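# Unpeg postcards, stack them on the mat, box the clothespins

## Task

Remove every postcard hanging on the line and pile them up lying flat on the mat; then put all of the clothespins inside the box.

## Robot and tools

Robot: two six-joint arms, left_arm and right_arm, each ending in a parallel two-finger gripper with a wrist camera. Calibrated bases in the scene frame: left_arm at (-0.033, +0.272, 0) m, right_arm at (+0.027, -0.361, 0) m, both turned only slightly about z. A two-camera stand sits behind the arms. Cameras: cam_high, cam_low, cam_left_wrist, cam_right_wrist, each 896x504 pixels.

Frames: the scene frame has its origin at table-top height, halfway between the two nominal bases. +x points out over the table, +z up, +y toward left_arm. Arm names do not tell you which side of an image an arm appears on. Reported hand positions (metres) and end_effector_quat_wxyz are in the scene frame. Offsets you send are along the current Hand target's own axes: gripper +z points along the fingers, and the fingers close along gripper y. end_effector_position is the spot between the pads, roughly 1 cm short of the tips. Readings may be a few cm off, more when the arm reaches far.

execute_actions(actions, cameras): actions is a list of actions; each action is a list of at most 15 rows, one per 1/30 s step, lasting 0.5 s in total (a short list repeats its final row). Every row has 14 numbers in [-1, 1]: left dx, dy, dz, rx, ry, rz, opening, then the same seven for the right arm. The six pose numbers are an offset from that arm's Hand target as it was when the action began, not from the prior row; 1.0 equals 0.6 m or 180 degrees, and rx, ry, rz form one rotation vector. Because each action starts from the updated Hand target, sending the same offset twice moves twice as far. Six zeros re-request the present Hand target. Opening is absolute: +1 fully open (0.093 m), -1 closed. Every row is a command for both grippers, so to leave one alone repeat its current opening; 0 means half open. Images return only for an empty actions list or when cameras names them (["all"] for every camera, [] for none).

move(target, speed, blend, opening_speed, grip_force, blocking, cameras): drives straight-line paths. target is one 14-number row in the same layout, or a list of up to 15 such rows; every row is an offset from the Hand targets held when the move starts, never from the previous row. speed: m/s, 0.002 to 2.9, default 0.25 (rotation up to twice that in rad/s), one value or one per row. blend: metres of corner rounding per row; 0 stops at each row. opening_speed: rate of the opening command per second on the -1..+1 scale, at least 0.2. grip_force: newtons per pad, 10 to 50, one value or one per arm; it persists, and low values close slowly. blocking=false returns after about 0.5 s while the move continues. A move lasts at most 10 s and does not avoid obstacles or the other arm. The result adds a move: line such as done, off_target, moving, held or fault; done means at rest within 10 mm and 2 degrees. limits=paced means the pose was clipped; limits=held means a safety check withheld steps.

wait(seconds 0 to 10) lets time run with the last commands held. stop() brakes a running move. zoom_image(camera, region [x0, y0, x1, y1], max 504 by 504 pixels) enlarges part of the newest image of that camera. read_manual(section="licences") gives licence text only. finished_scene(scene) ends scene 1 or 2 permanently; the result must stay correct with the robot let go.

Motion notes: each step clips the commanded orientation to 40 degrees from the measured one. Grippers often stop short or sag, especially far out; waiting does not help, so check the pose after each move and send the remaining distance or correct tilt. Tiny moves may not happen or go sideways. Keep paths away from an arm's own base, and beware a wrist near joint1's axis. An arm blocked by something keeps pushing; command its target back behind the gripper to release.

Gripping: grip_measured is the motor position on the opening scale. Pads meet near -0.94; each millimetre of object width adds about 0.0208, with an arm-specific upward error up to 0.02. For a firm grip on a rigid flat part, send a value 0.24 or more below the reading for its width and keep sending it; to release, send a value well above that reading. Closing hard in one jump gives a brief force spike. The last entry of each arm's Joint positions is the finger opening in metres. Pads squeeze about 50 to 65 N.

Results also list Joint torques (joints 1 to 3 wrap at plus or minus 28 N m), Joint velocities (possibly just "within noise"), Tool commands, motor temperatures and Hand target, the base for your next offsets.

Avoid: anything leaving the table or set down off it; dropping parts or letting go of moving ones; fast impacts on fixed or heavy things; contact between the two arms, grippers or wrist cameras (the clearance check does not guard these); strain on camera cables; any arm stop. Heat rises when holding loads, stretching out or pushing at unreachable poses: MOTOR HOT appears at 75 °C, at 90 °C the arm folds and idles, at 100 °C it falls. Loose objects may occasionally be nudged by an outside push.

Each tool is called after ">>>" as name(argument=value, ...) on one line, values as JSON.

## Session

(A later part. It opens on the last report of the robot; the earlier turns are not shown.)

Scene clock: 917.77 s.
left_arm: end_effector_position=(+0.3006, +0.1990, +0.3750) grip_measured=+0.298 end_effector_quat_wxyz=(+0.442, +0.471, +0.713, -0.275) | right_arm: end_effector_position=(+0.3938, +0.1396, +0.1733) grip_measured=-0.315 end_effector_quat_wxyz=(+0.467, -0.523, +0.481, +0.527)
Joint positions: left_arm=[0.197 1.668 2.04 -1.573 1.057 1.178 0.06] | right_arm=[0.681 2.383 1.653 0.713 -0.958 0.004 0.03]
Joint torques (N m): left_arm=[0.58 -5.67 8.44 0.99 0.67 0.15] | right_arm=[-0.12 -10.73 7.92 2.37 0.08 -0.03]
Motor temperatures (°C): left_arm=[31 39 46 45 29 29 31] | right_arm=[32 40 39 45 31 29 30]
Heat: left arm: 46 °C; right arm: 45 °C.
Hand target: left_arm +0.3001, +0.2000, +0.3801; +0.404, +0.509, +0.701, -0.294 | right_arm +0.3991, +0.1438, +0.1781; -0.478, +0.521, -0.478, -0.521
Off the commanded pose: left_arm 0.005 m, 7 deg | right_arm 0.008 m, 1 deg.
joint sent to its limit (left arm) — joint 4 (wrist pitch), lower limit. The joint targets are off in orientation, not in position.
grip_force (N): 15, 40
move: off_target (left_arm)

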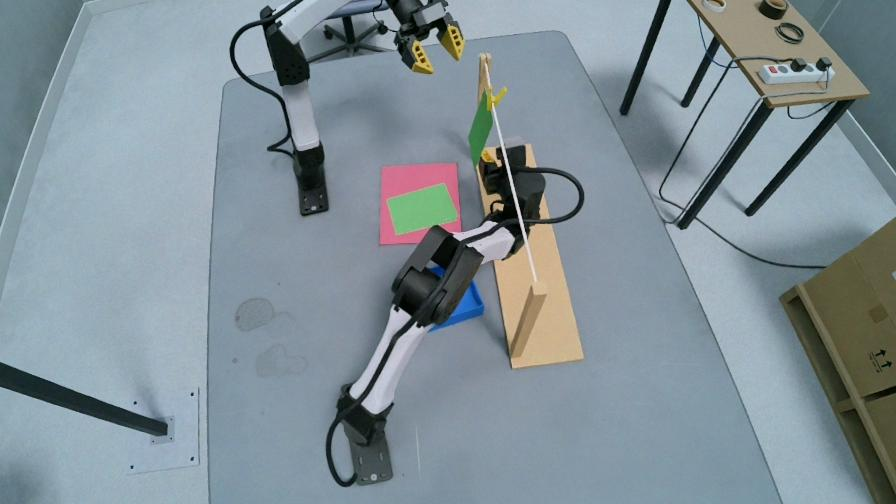

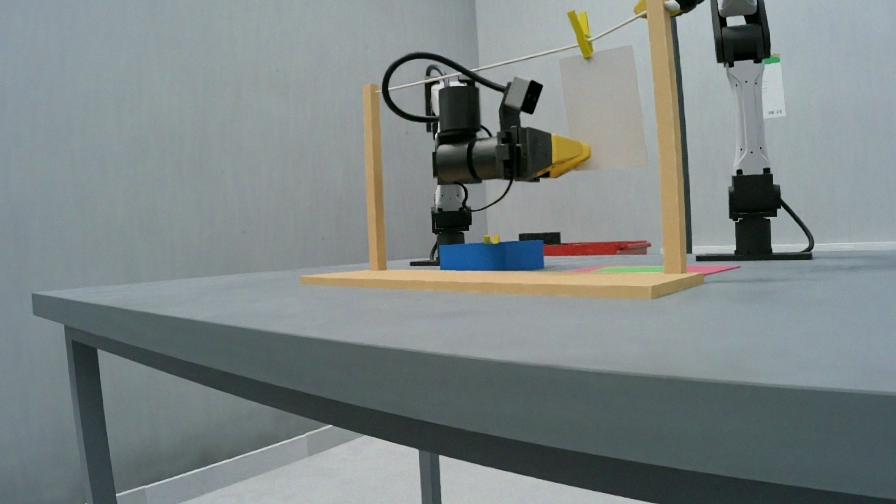

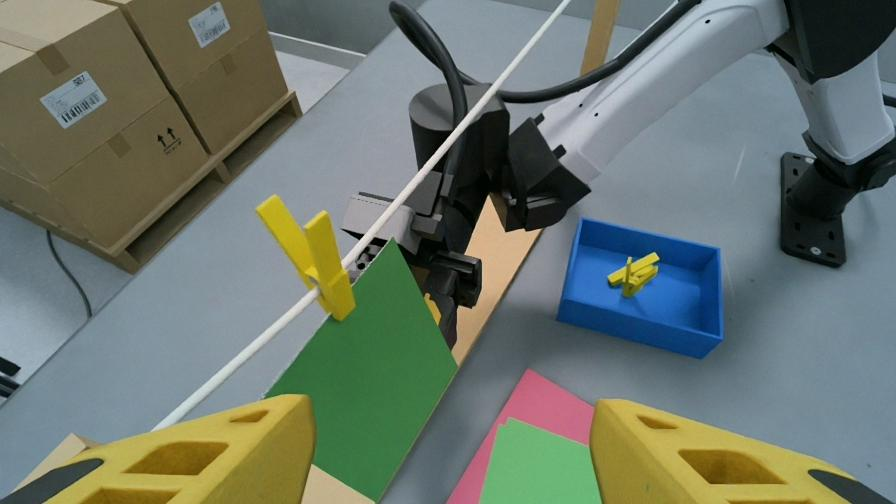

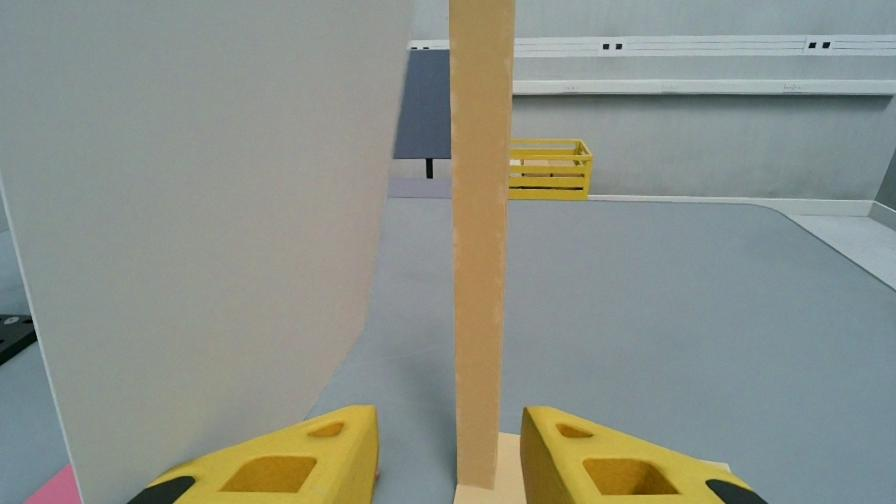

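>>> move(target=[0,0,0,0,0,0,0.3,0,0,-0.1333,0,0,0,-0.316], speed=0.12, cameras=["cam_right_wrist","cam_left_wrist","cam_high"])

Scene clock: 950.13 s.
left_arm: end_effector_position=(+0.3006, +0.1990, +0.3750) grip_measured=+0.298 end_effector_quat_wxyz=(+0.442, +0.471, +0.713, -0.275) | right_arm: end_effector_position=(+0.4105, +0.0668, +0.1589) grip_measured=-0.315 end_effector_quat_wxyz=(+0.463, -0.514, +0.497, +0.524)
Joint positions: left_arm=[0.197 1.668 2.04 -1.573 1.057 1.178 0.06] | right_arm=[0.547 2.291 1.435 0.809 -1.067 0.004 0.03]
Joint torques (N m): left_arm=[0.38 -5.46 8.4 1 0.73 0.24] | right_arm=[-0.39 -13.63 4.4 2.54 -0.26 -0.06]
Motor temperatures (°C): left_arm=[31 41 50 42 29 29 31] | right_arm=[32 46 40 44 31 29 30]
Heat: left arm: 50 °C; right arm: 46 °C.
Hand target: left_arm +0.3001, +0.2000, +0.3801; +0.404, +0.509, +0.701, -0.294 | right_arm +0.4060, +0.0641, +0.1781; -0.478, +0.521, -0.478, -0.521
Off the commanded pose: left_arm 0.005 m, 7 deg | right_arm 0.020 m, 3 deg.
joint sent to its limit (left arm) — joint 4 (wrist pitch), lower limit. The joint targets are off in orientation, not in position.
grip_force (N): 15, 40
move: off_target (left_arm, right_arm)
Images, in order (width x height): cam_high 896x504, cam_left_wrist 896x504, cam_right_wrist 896x504.

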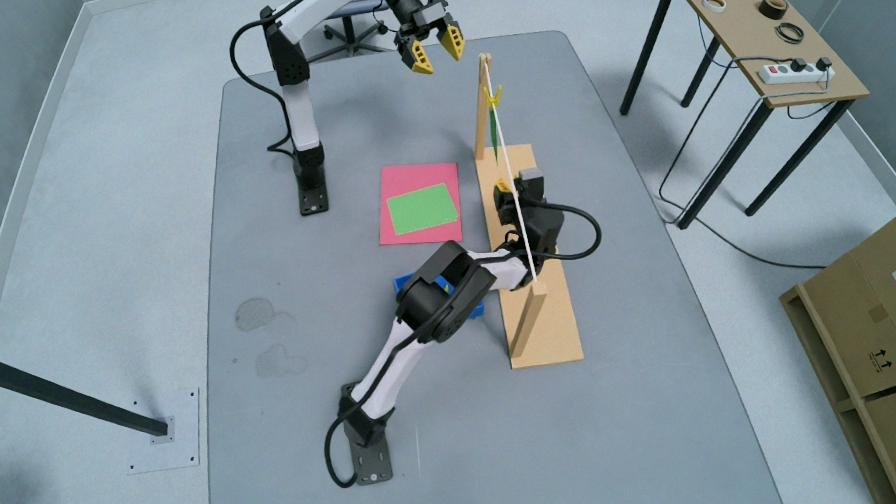

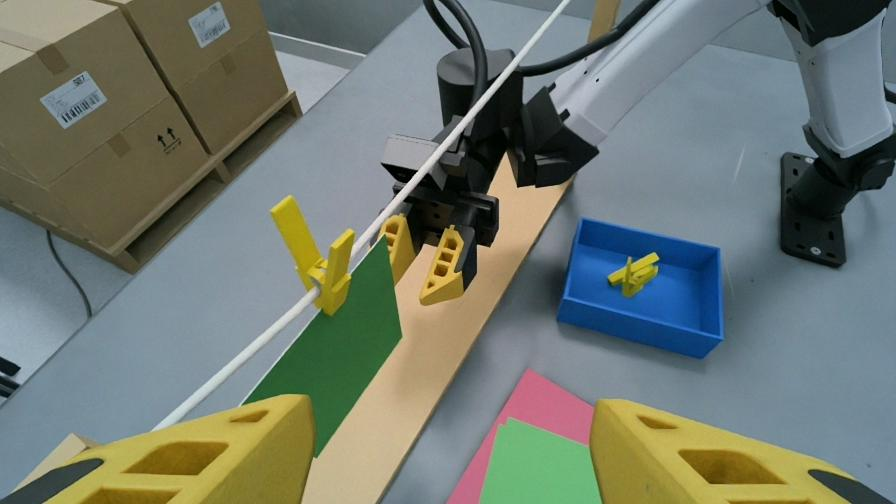

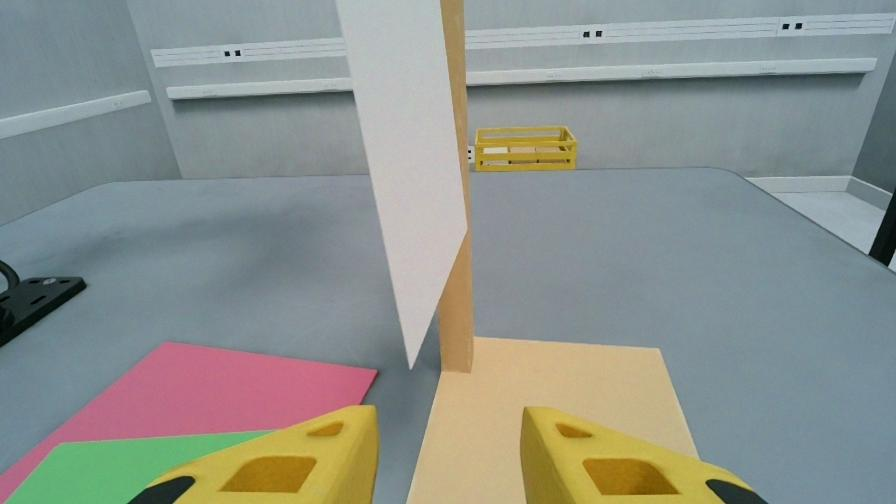

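>>> move(target=[0,0,0,0,0,0,0.3,-0.0117,0.0177,0.0267,0.0278,0,0,-0.316], speed=0.1, cameras=["cam_right_wrist","cam_left_wrist"])

Scene clock: 978.13 s.
left_arm: end_effector_position=(+0.3006, +0.1990, +0.3750) grip_measured=+0.298 end_effector_quat_wxyz=(+0.442, +0.471, +0.713, -0.275) | right_arm: end_effector_position=(+0.3946, +0.0806, +0.1673) grip_measured=-0.315 end_effector_quat_wxyz=(+0.480, -0.501, +0.511, +0.507)
Joint positions: left_arm=[0.197 1.668 2.04 -1.573 1.057 1.178 0.06] | right_arm=[0.602 2.23 1.365 0.824 -0.951 0.004 0.03]
Joint torques (N m): left_arm=[0.77 -5.46 8.34 1 0.73 0.22] | right_arm=[-0.14 -13.14 4.45 2.6 0.08 -0.04]
Motor temperatures (°C): left_arm=[31 41 51 41 29 29 31] | right_arm=[32 58 39 45 31 29 30]
Heat: left arm: 51 °C; right arm: 58 °C.
Hand target: left_arm +0.3001, +0.2000, +0.3801; +0.404, +0.509, +0.701, -0.294 | right_arm +0.3941, +0.0791, +0.1850; +0.500, -0.500, +0.500, +0.500
Off the commanded pose: left_arm 0.005 m, 7 deg | right_arm 0.018 m, 3 deg.
joint sent to its limit (left arm) — joint 4 (wrist pitch), lower limit. The joint targets are off in orientation, not in position.
grip_force (N): 15, 40
move: off_target (left_arm, right_arm)
Images, in order (width x height): cam_left_wrist 896x504, cam_right_wrist 896x504.

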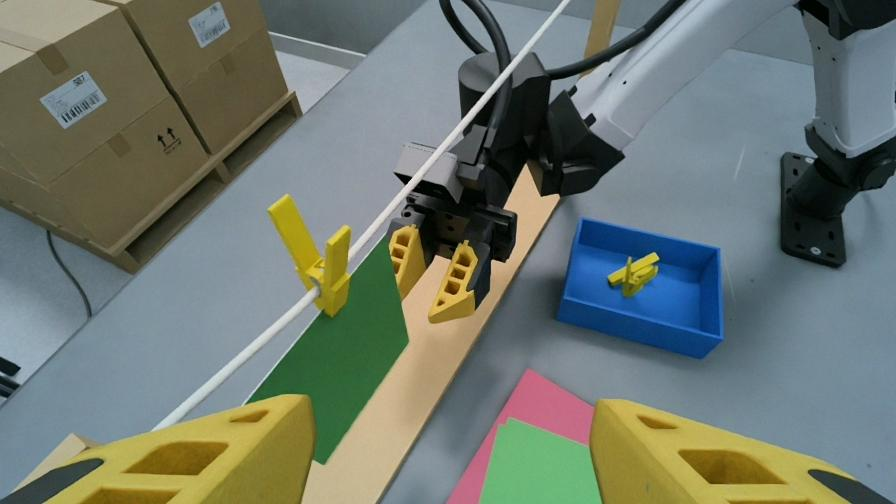

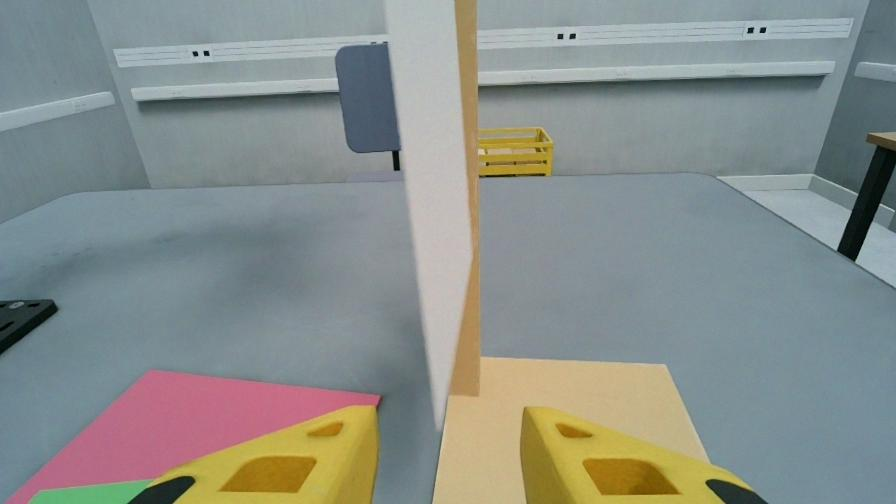

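>>> move(target=[[0,0,0,0,0,0,0.3,-0.0033,0.0093,0.0,0,0,0,-0.316],[0,0,0,0,0,0,0.3,-0.0033,0.0068,0.069,0,0,0,-0.316]], speed=0.08, cameras=["cam_right_wrist","cam_left_wrist"])

Scene clock: 995.83 s.
left_arm: end_effector_position=(+0.3006, +0.1990, +0.3750) grip_measured=+0.298 end_effector_quat_wxyz=(+0.442, +0.471, +0.713, -0.275) | right_arm: end_effector_position=(+0.3846, +0.1162, +0.1808) grip_measured=-0.315 end_effector_quat_wxyz=(+0.488, -0.502, +0.504, +0.505)
Joint positions: left_arm=[0.197 1.668 2.04 -1.573 1.057 1.178 0.06] | right_arm=[0.675 2.254 1.454 0.781 -0.876 0.004 0.03]
Joint torques (N m): left_arm=[0.49 -5.61 8.4 0.96 0.74 0.2] | right_arm=[-0.03 -10.04 7.75 2.43 0.09 -0.03]
Motor temperatures (°C): left_arm=[31 41 51 40 29 29 31] | right_arm=[32 58 38 45 31 29 30]
Heat: left arm: 51 °C; right arm: 58 °C.
Hand target: left_arm +0.3001, +0.2000, +0.3801; +0.404, +0.509, +0.701, -0.294 | right_arm +0.3900, +0.1205, +0.1871; +0.500, -0.500, +0.500, +0.500
Off the commanded pose: left_arm 0.005 m, 7 deg | right_arm 0.009 m, 2 deg.
joint sent to its limit (left arm) — joint 4 (wrist pitch), lower limit. The joint targets are off in orientation, not in position.
grip_force (N): 15, 40
move: off_target (left_arm)
Images, in order (width x height): cam_left_wrist 896x504, cam_right_wrist 896x504.

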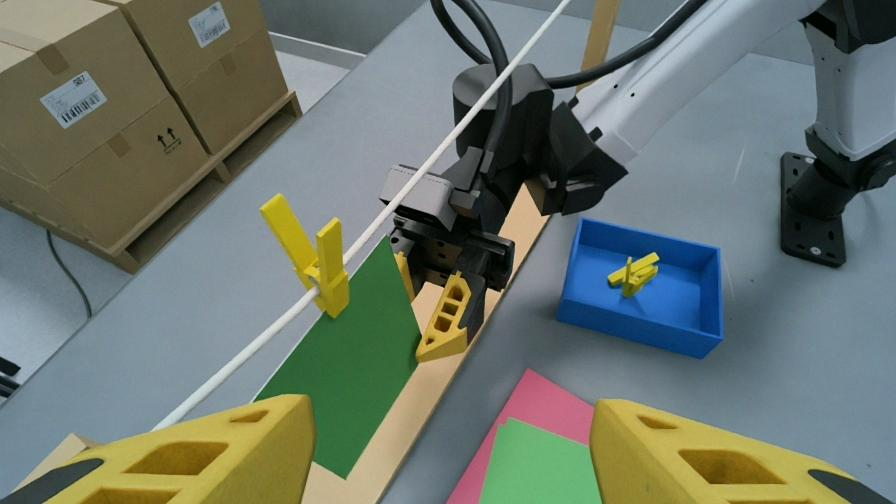

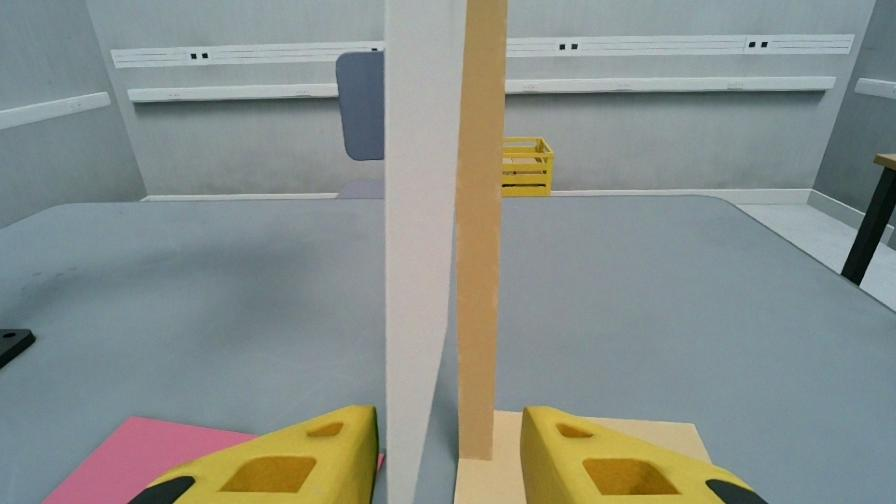

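>>> move(target=[[0,0,0,0,0,0,0.3,0,0.015,0.01,0,0,0,-0.316],[0,0,0,0,0,0,0.3,0,0.015,0.01,0,0,0,-1]], speed=0.06, opening_speed=0.4, grip_force=[40,15], cameras=["all"])

Scene clock: 1009.63 s.
left_arm: end_effector_position=(+0.3006, +0.1990, +0.3750) grip_measured=+0.298 end_effector_quat_wxyz=(+0.442, +0.471, +0.713, -0.275) | right_arm: end_effector_position=(+0.3786, +0.1236, +0.1807) grip_measured=-0.975 end_effector_quat_wxyz=(+0.489, -0.502, +0.505, +0.505)
Joint positions: left_arm=[0.197 1.668 2.04 -1.573 1.057 1.178 0.06] | right_arm=[0.696 2.254 1.454 0.781 -0.853 0.004 0]
Joint torques (N m): left_arm=[0.59 -5.72 8.57 1.02 0.71 0.19] | right_arm=[0.1 -10.73 6.6 2.53 0.09 -0.03]
Heat: left arm: 52 °C; right arm: 54 °C.
Hand target: left_arm +0.3001, +0.2000, +0.3801; +0.404, +0.509, +0.701, -0.294 | right_arm +0.3811, +0.1265, +0.1871; +0.500, -0.500, +0.500, +0.500
Off the commanded pose: left_arm 0.005 m, 7 deg | right_arm 0.007 m, 1 deg.
joint sent to its limit (left arm) — joint 4 (wrist pitch), lower limit. The joint targets are off in orientation, not in position.
grip_force (N): 40, 15
move: off_target (left_arm)

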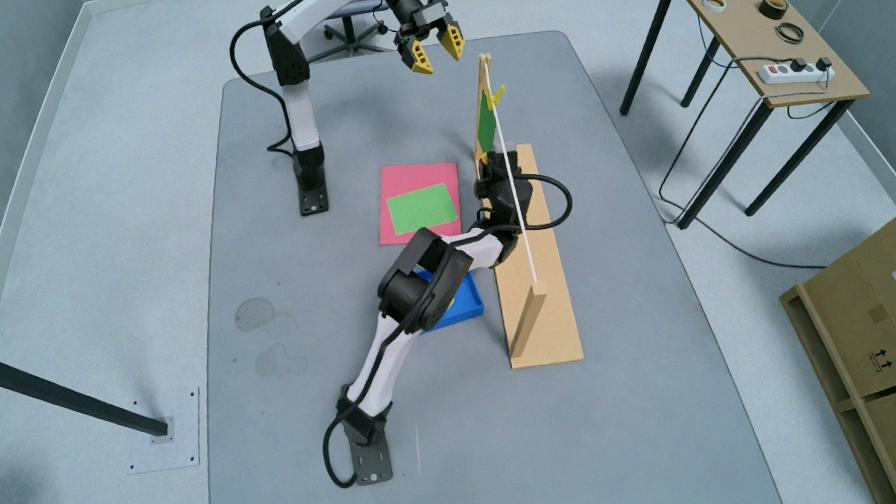

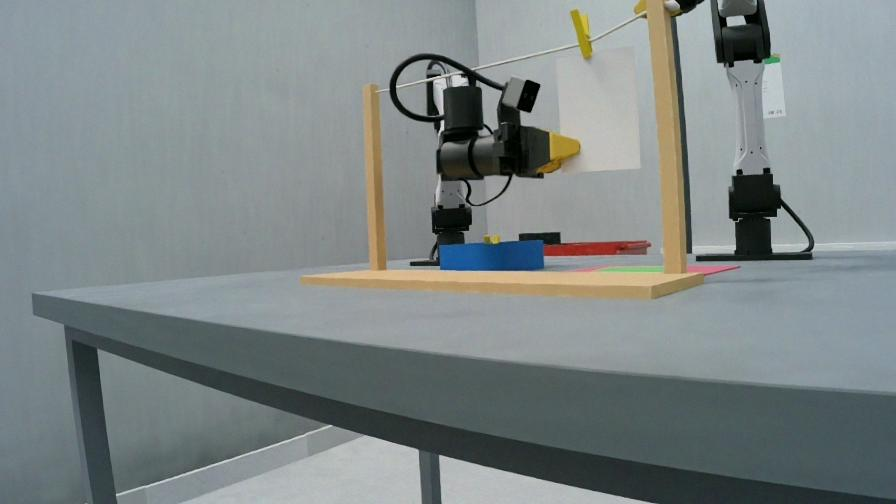

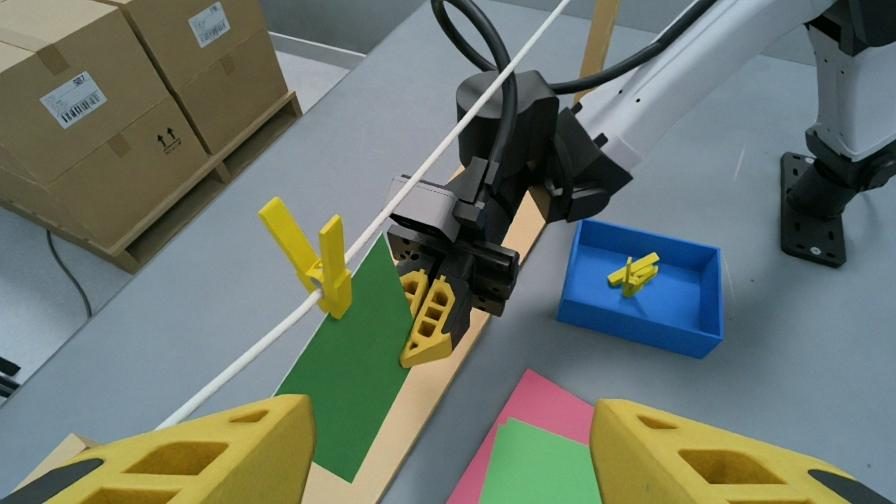

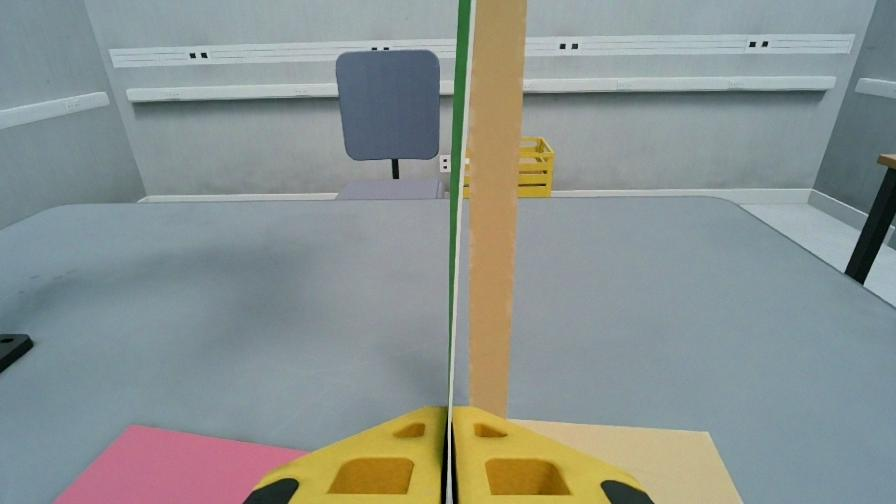

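>>> move(target=[-0.0188,0.1027,0.0765,-0.0337,0,-0.0194,0.3,0,-0.0117,0,-0.0556,0,0,-1], speed=0.1, cameras=["cam_right_wrist","cam_left_wrist","cam_low","cam_high"])

Scene clock: 1059.83 s.
left_arm: end_effector_position=(+0.3704, +0.1761, +0.3659) grip_measured=+0.298 end_effector_quat_wxyz=(+0.423, +0.467, +0.728, -0.271) | right_arm: end_effector_position=(+0.3844, +0.1259, +0.1830) grip_measured=-0.984 end_effector_quat_wxyz=(-0.451, +0.538, -0.463, -0.542)
Joint positions: left_arm=[0.076 1.906 2.309 -1.467 0.968 0.979 0.06] | right_arm=[0.661 2.342 1.617 0.711 -1.042 0.004 0]
Joint torques (N m): left_arm=[0.02 -6.98 8.59 1.3 0.57 -0.16] | right_arm=[-0.8 -10.47 7.84 2.27 -0.25 -0.04]
Motor temperatures (°C): left_arm=[31 41 52 39 30 29 30] | right_arm=[32 52 41 46 31 29 30]
Heat: left arm: 52 °C; right arm: 52 °C.
Hand target: left_arm +0.3727, +0.1758, +0.3669; +0.421, +0.465, +0.731, -0.269 | right_arm +0.3881, +0.1265, +0.1871; -0.455, +0.542, -0.455, -0.542
Off the commanded pose: left_arm 0.003 m, 1 deg | right_arm 0.006 m, 1 deg.
grip_force (N): 40, 15
move: done

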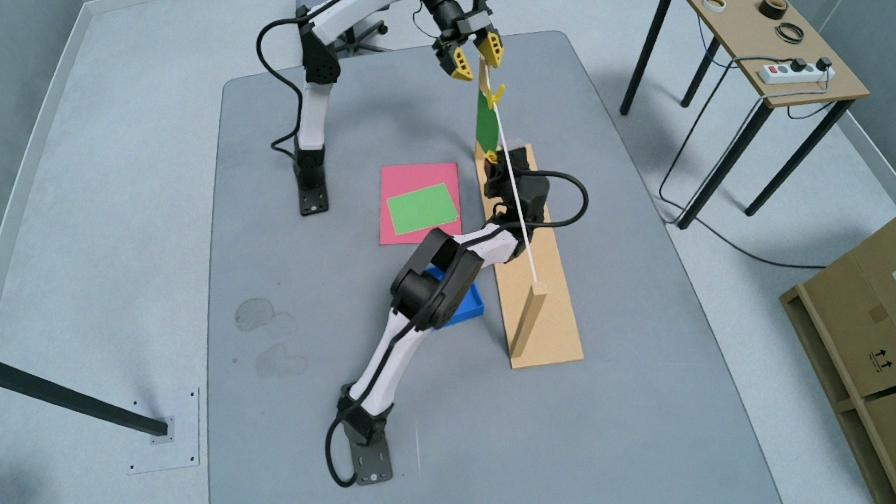

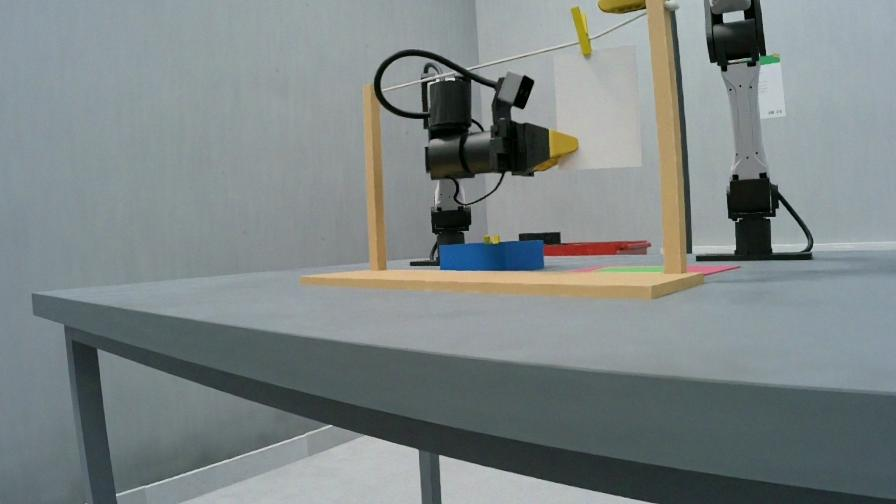

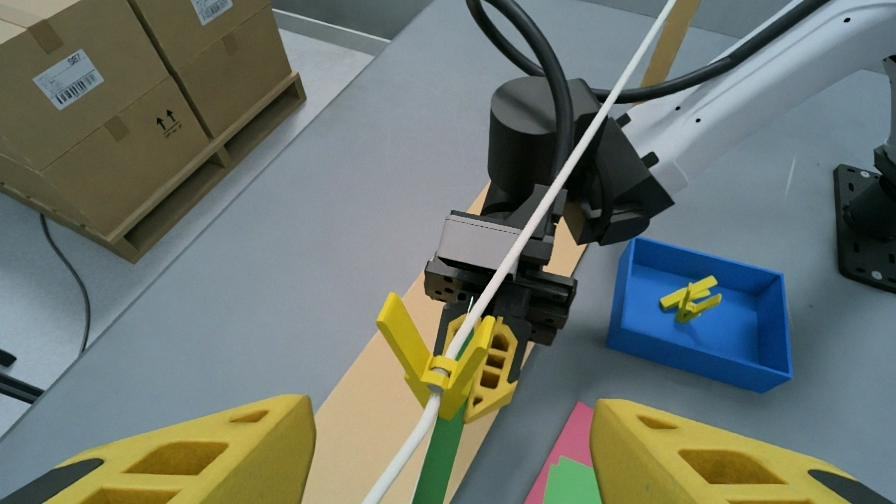

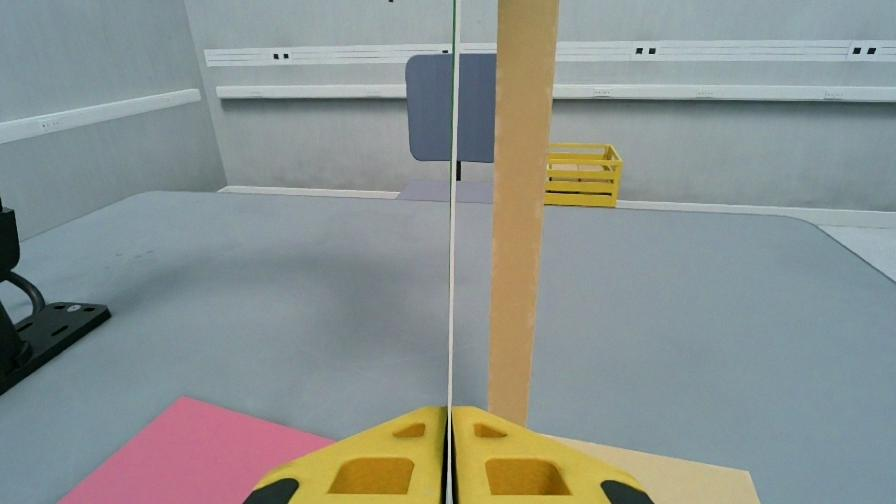

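>>> move(target=[[0.011,0.0037,0.0808,0,0,0,0.3,0,0,0,0,0,0,-1],[0.011,0.0037,0.0808,0,0,0,-0.8,0,0,0,0,0,0,-1]], speed=0.08, opening_speed=0.5, cameras=["cam_left_wrist","cam_low","cam_right_wrist"])

>>> zoom_image(camera="cam_low", region=[530, 0, 660, 100])

>>> zoom_image(camera="cam_left_wrist", region=[350, 330, 550, 504])

Scene clock: 1089.83 s.
left_arm: end_effector_position=(+0.3957, +0.1420, +0.3295) grip_measured=-0.669 end_effector_quat_wxyz=(+0.415, +0.466, +0.732, -0.275) | right_arm: end_effector_position=(+0.3843, +0.1257, +0.1823) grip_measured=-0.984 end_effector_quat_wxyz=(-0.449, +0.538, -0.464, -0.542)
Joint positions: left_arm=[-0.024 1.886 2.101 -1.187 0.914 0.84 0.013] | right_arm=[0.66 2.342 1.617 0.707 -1.044 0.004 0]
Joint torques (N m): left_arm=[0.39 -10.62 6.41 1.59 0.44 -0.17] | right_arm=[-0.73 -10.5 7.83 2.31 -0.24 -0.04]
Motor temperatures (°C): left_arm=[31 44 52 40 29 29 30] | right_arm=[32 55 41 44 31 29 30]
Heat: left arm: 52 °C; right arm: 55 °C.
Hand target: left_arm +0.3910, +0.1416, +0.3370; +0.421, +0.465, +0.730, -0.269 | right_arm +0.3880, +0.1266, +0.1871; -0.454, +0.542, -0.455, -0.542
Off the commanded pose: left_arm 0.009 m, 1 deg | right_arm 0.006 m, 1 deg.
grip_force (N): 40, 15
move: done
Images, in order (width x height): cam_low 896x504, cam_left_wrist 896x504, cam_right_wrist 896x504.

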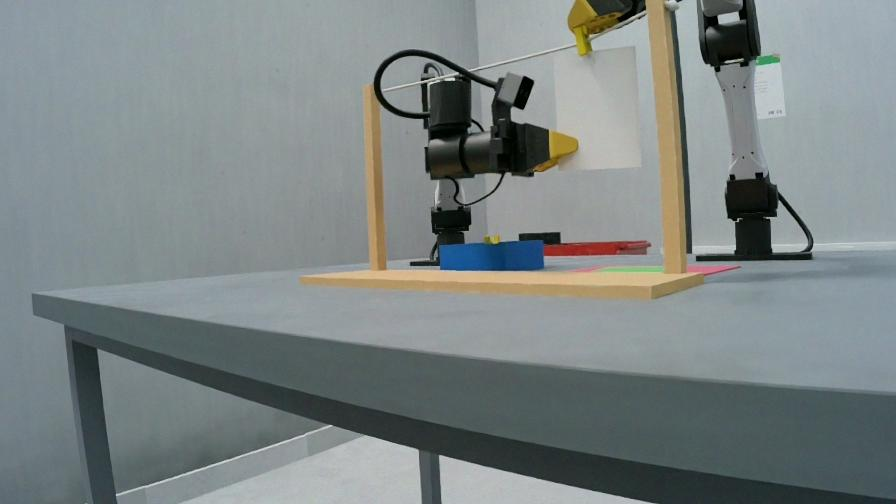

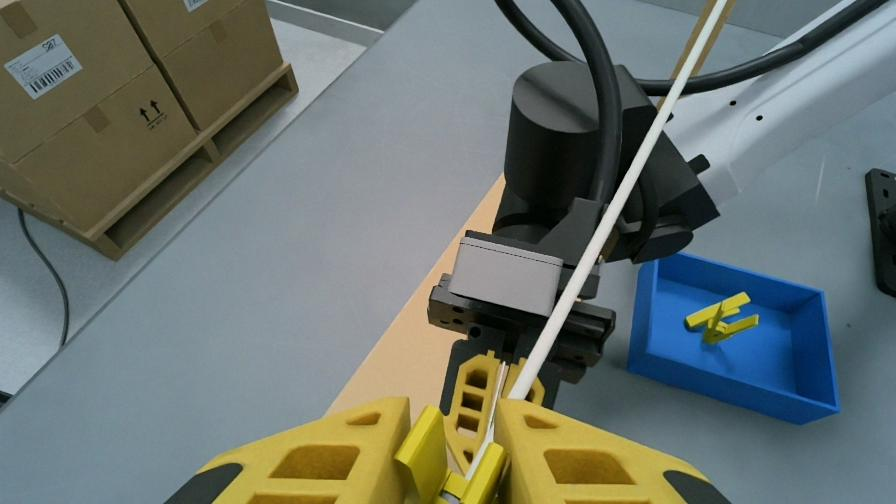

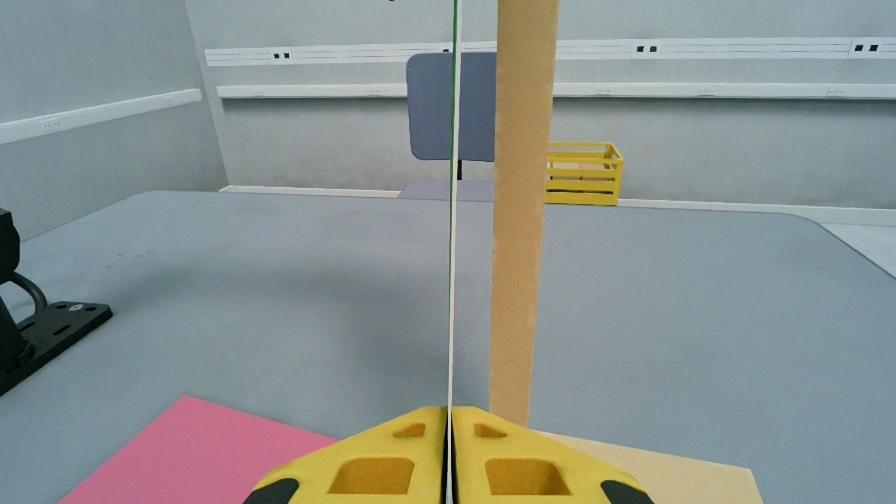

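Scaled by 3.877.

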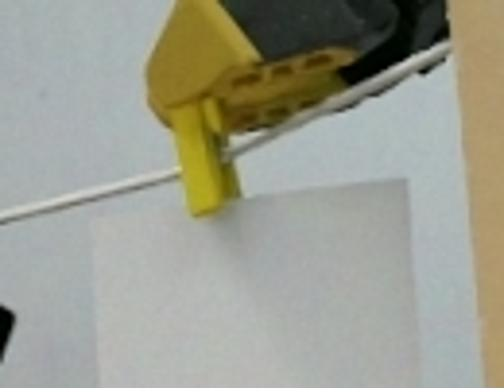

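Scaled by 2.520.

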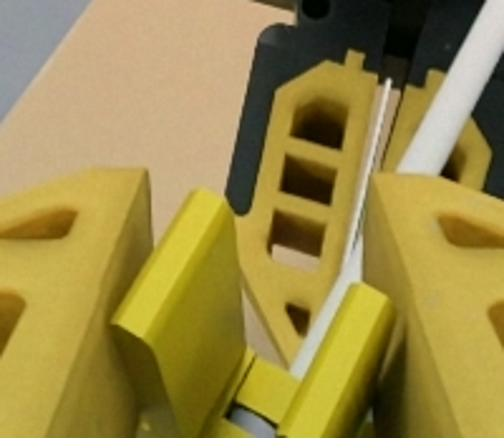

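>>> move(target=[0,0,0,0,0,0,-1,0,0,0,0,0,0,-1], speed=0.08, opening_speed=0.3, cameras=["cam_left_wrist","cam_low"])

>>> zoom_image(camera="cam_low", region=[530, 0, 660, 100])

>>> zoom_image(camera="cam_left_wrist", region=[350, 330, 550, 504])

Scene clock: 1099.90 s.
left_arm: end_effector_position=(+0.3957, +0.1420, +0.3295) grip_measured=-0.678 end_effector_quat_wxyz=(+0.415, +0.466, +0.732, -0.275) | right_arm: end_effector_position=(+0.3843, +0.1257, +0.1823) grip_measured=-0.984 end_effector_quat_wxyz=(-0.449, +0.538, -0.464, -0.542)
Joint positions: left_arm=[-0.024 1.886 2.101 -1.187 0.914 0.84 0.013] | right_arm=[0.66 2.342 1.617 0.707 -1.044 0.004 0]
Joint torques (N m): left_arm=[-0.12 -10.62 6.24 1.6 0.47 -0.21] | right_arm=[-0.75 -10.5 7.84 2.31 -0.24 -0.04]
Motor temperatures (°C): left_arm=[31 47 51 40 29 29 31] | right_arm=[32 56 41 44 31 29 30]
Heat: left arm: 51 °C; right arm: 56 °C.
Hand target: left_arm +0.3910, +0.1416, +0.3370; +0.421, +0.465, +0.730, -0.269 | right_arm +0.3880, +0.1266, +0.1871; -0.454, +0.542, -0.455, -0.542
Off the commanded pose: left_arm 0.009 m, 1 deg | right_arm 0.006 m, 1 deg.
grip_force (N): 40, 15
move: done
Images, in order (width x height): cam_low 896x504, cam_left_wrist 896x504.

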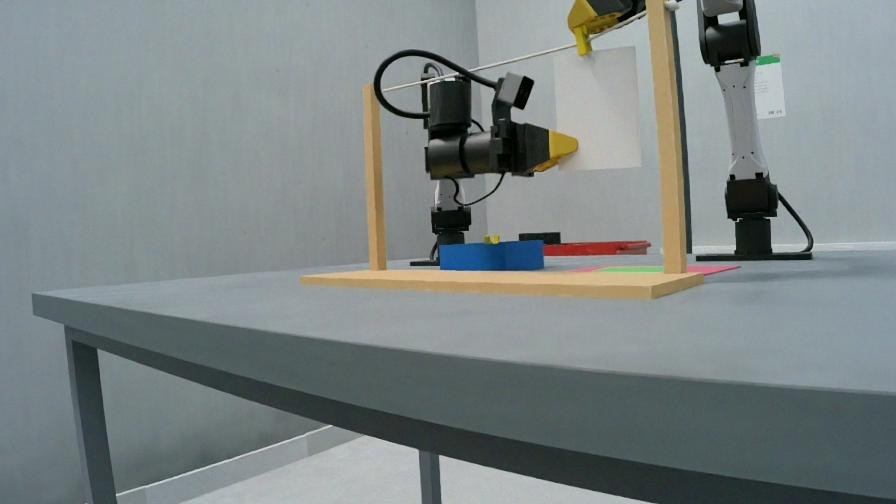

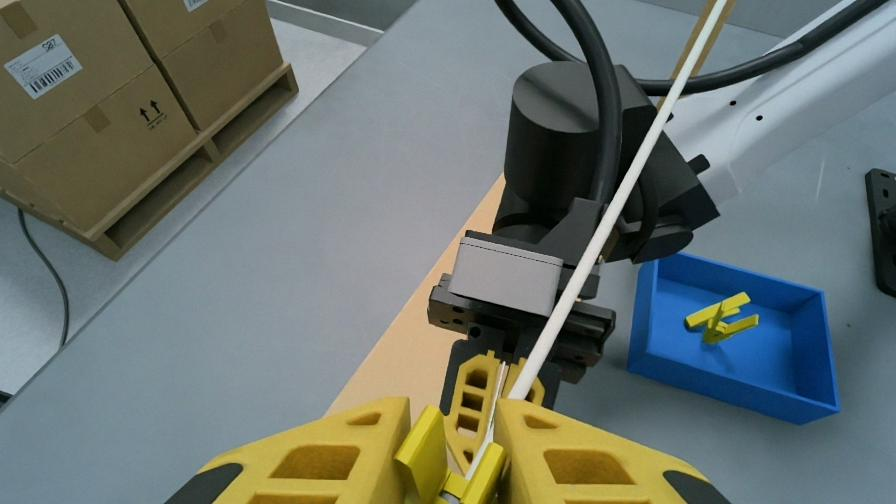

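Scaled by 3.877.

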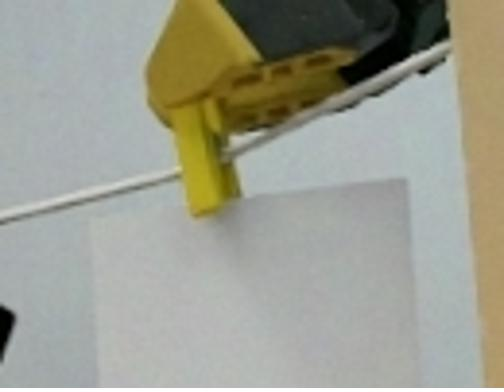

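Scaled by 2.520.

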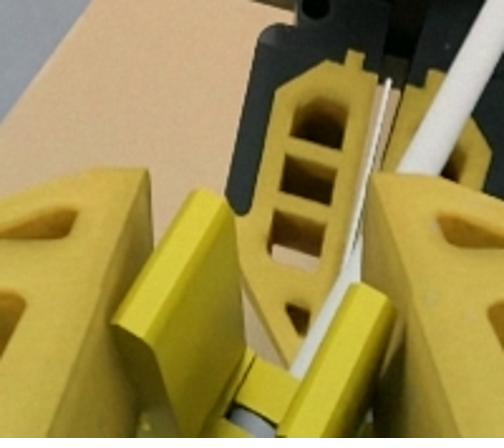

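>>> move(target=[-0.052,0,-0.03,0,0,0,-1,0,0,0,0,0,0,-1], speed=0.06, cameras=["cam_left_wrist","cam_low","cam_right_wrist"])

>>> zoom_image(camera="cam_low", region=[530, 0, 660, 100])

Scene clock: 1115.23 s.
left_arm: end_effector_position=(+0.3893, +0.1422, +0.3731) grip_measured=-0.678 end_effector_quat_wxyz=(+0.423, +0.465, +0.729, -0.270) | right_arm: end_effector_position=(+0.3843, +0.1257, +0.1823) grip_measured=-0.984 end_effector_quat_wxyz=(-0.449, +0.538, -0.464, -0.542)
Joint positions: left_arm=[-0.024 1.967 2.411 -1.387 0.912 0.829 0.013] | right_arm=[0.66 2.342 1.617 0.707 -1.044 0.004 0]
Joint torques (N m): left_arm=[-0.06 -7.09 8.32 1.43 0.51 -0.09] | right_arm=[-0.73 -10.48 7.83 2.31 -0.25 -0.04]
Motor temperatures (°C): left_arm=[31 50 50 40 29 29 31] | right_arm=[32 56 42 43 31 29 30]
Heat: left arm: 50 °C; right arm: 56 °C.
Hand target: left_arm +0.3909, +0.1416, +0.3730; +0.421, +0.465, +0.731, -0.269 | right_arm +0.3880, +0.1266, +0.1871; -0.454, +0.542, -0.455, -0.542
Off the commanded pose: left_arm 0.002 m, 0 deg | right_arm 0.006 m, 1 deg.
grip_force (N): 40, 15
move: done
Images, in order (width x height): cam_low 896x504, cam_left_wrist 896x504, cam_right_wrist 896x504.

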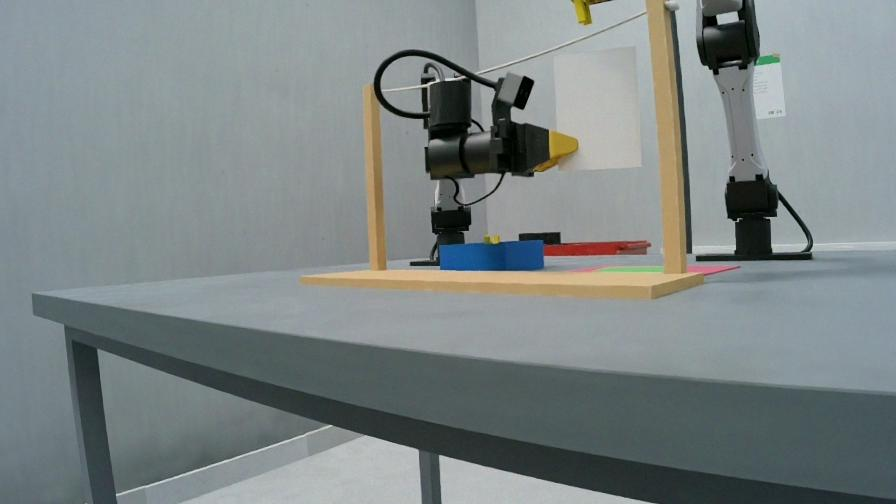

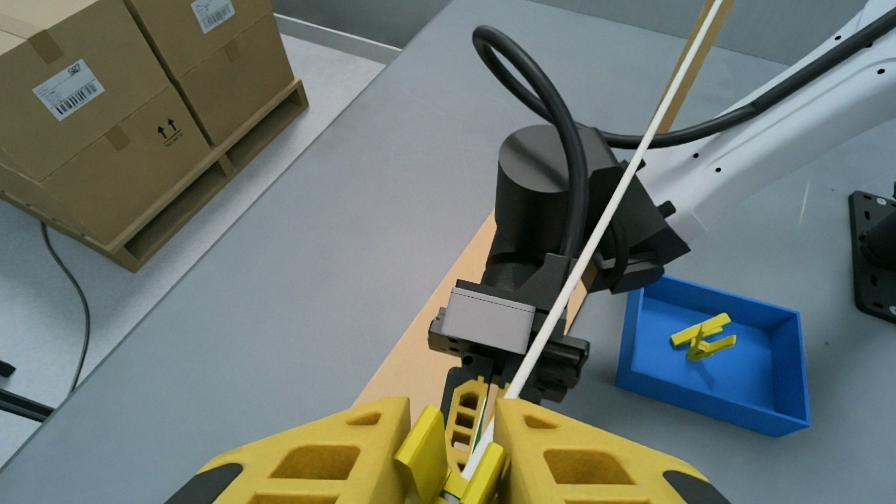

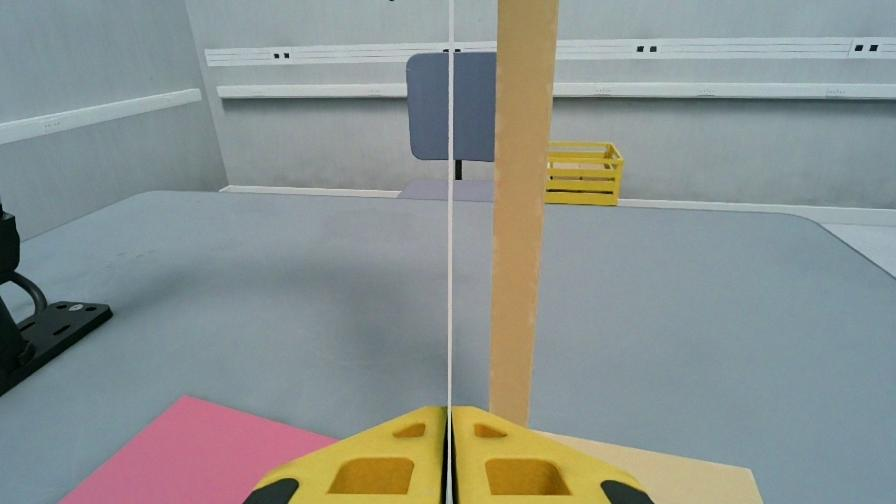

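Scaled by 3.877.

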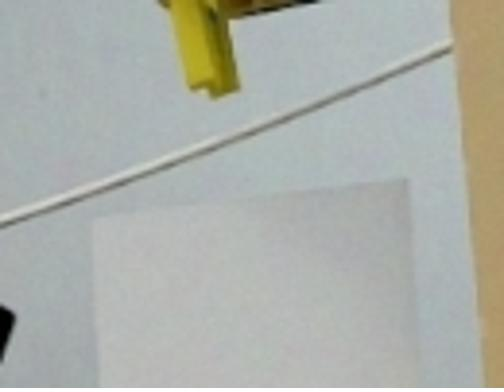

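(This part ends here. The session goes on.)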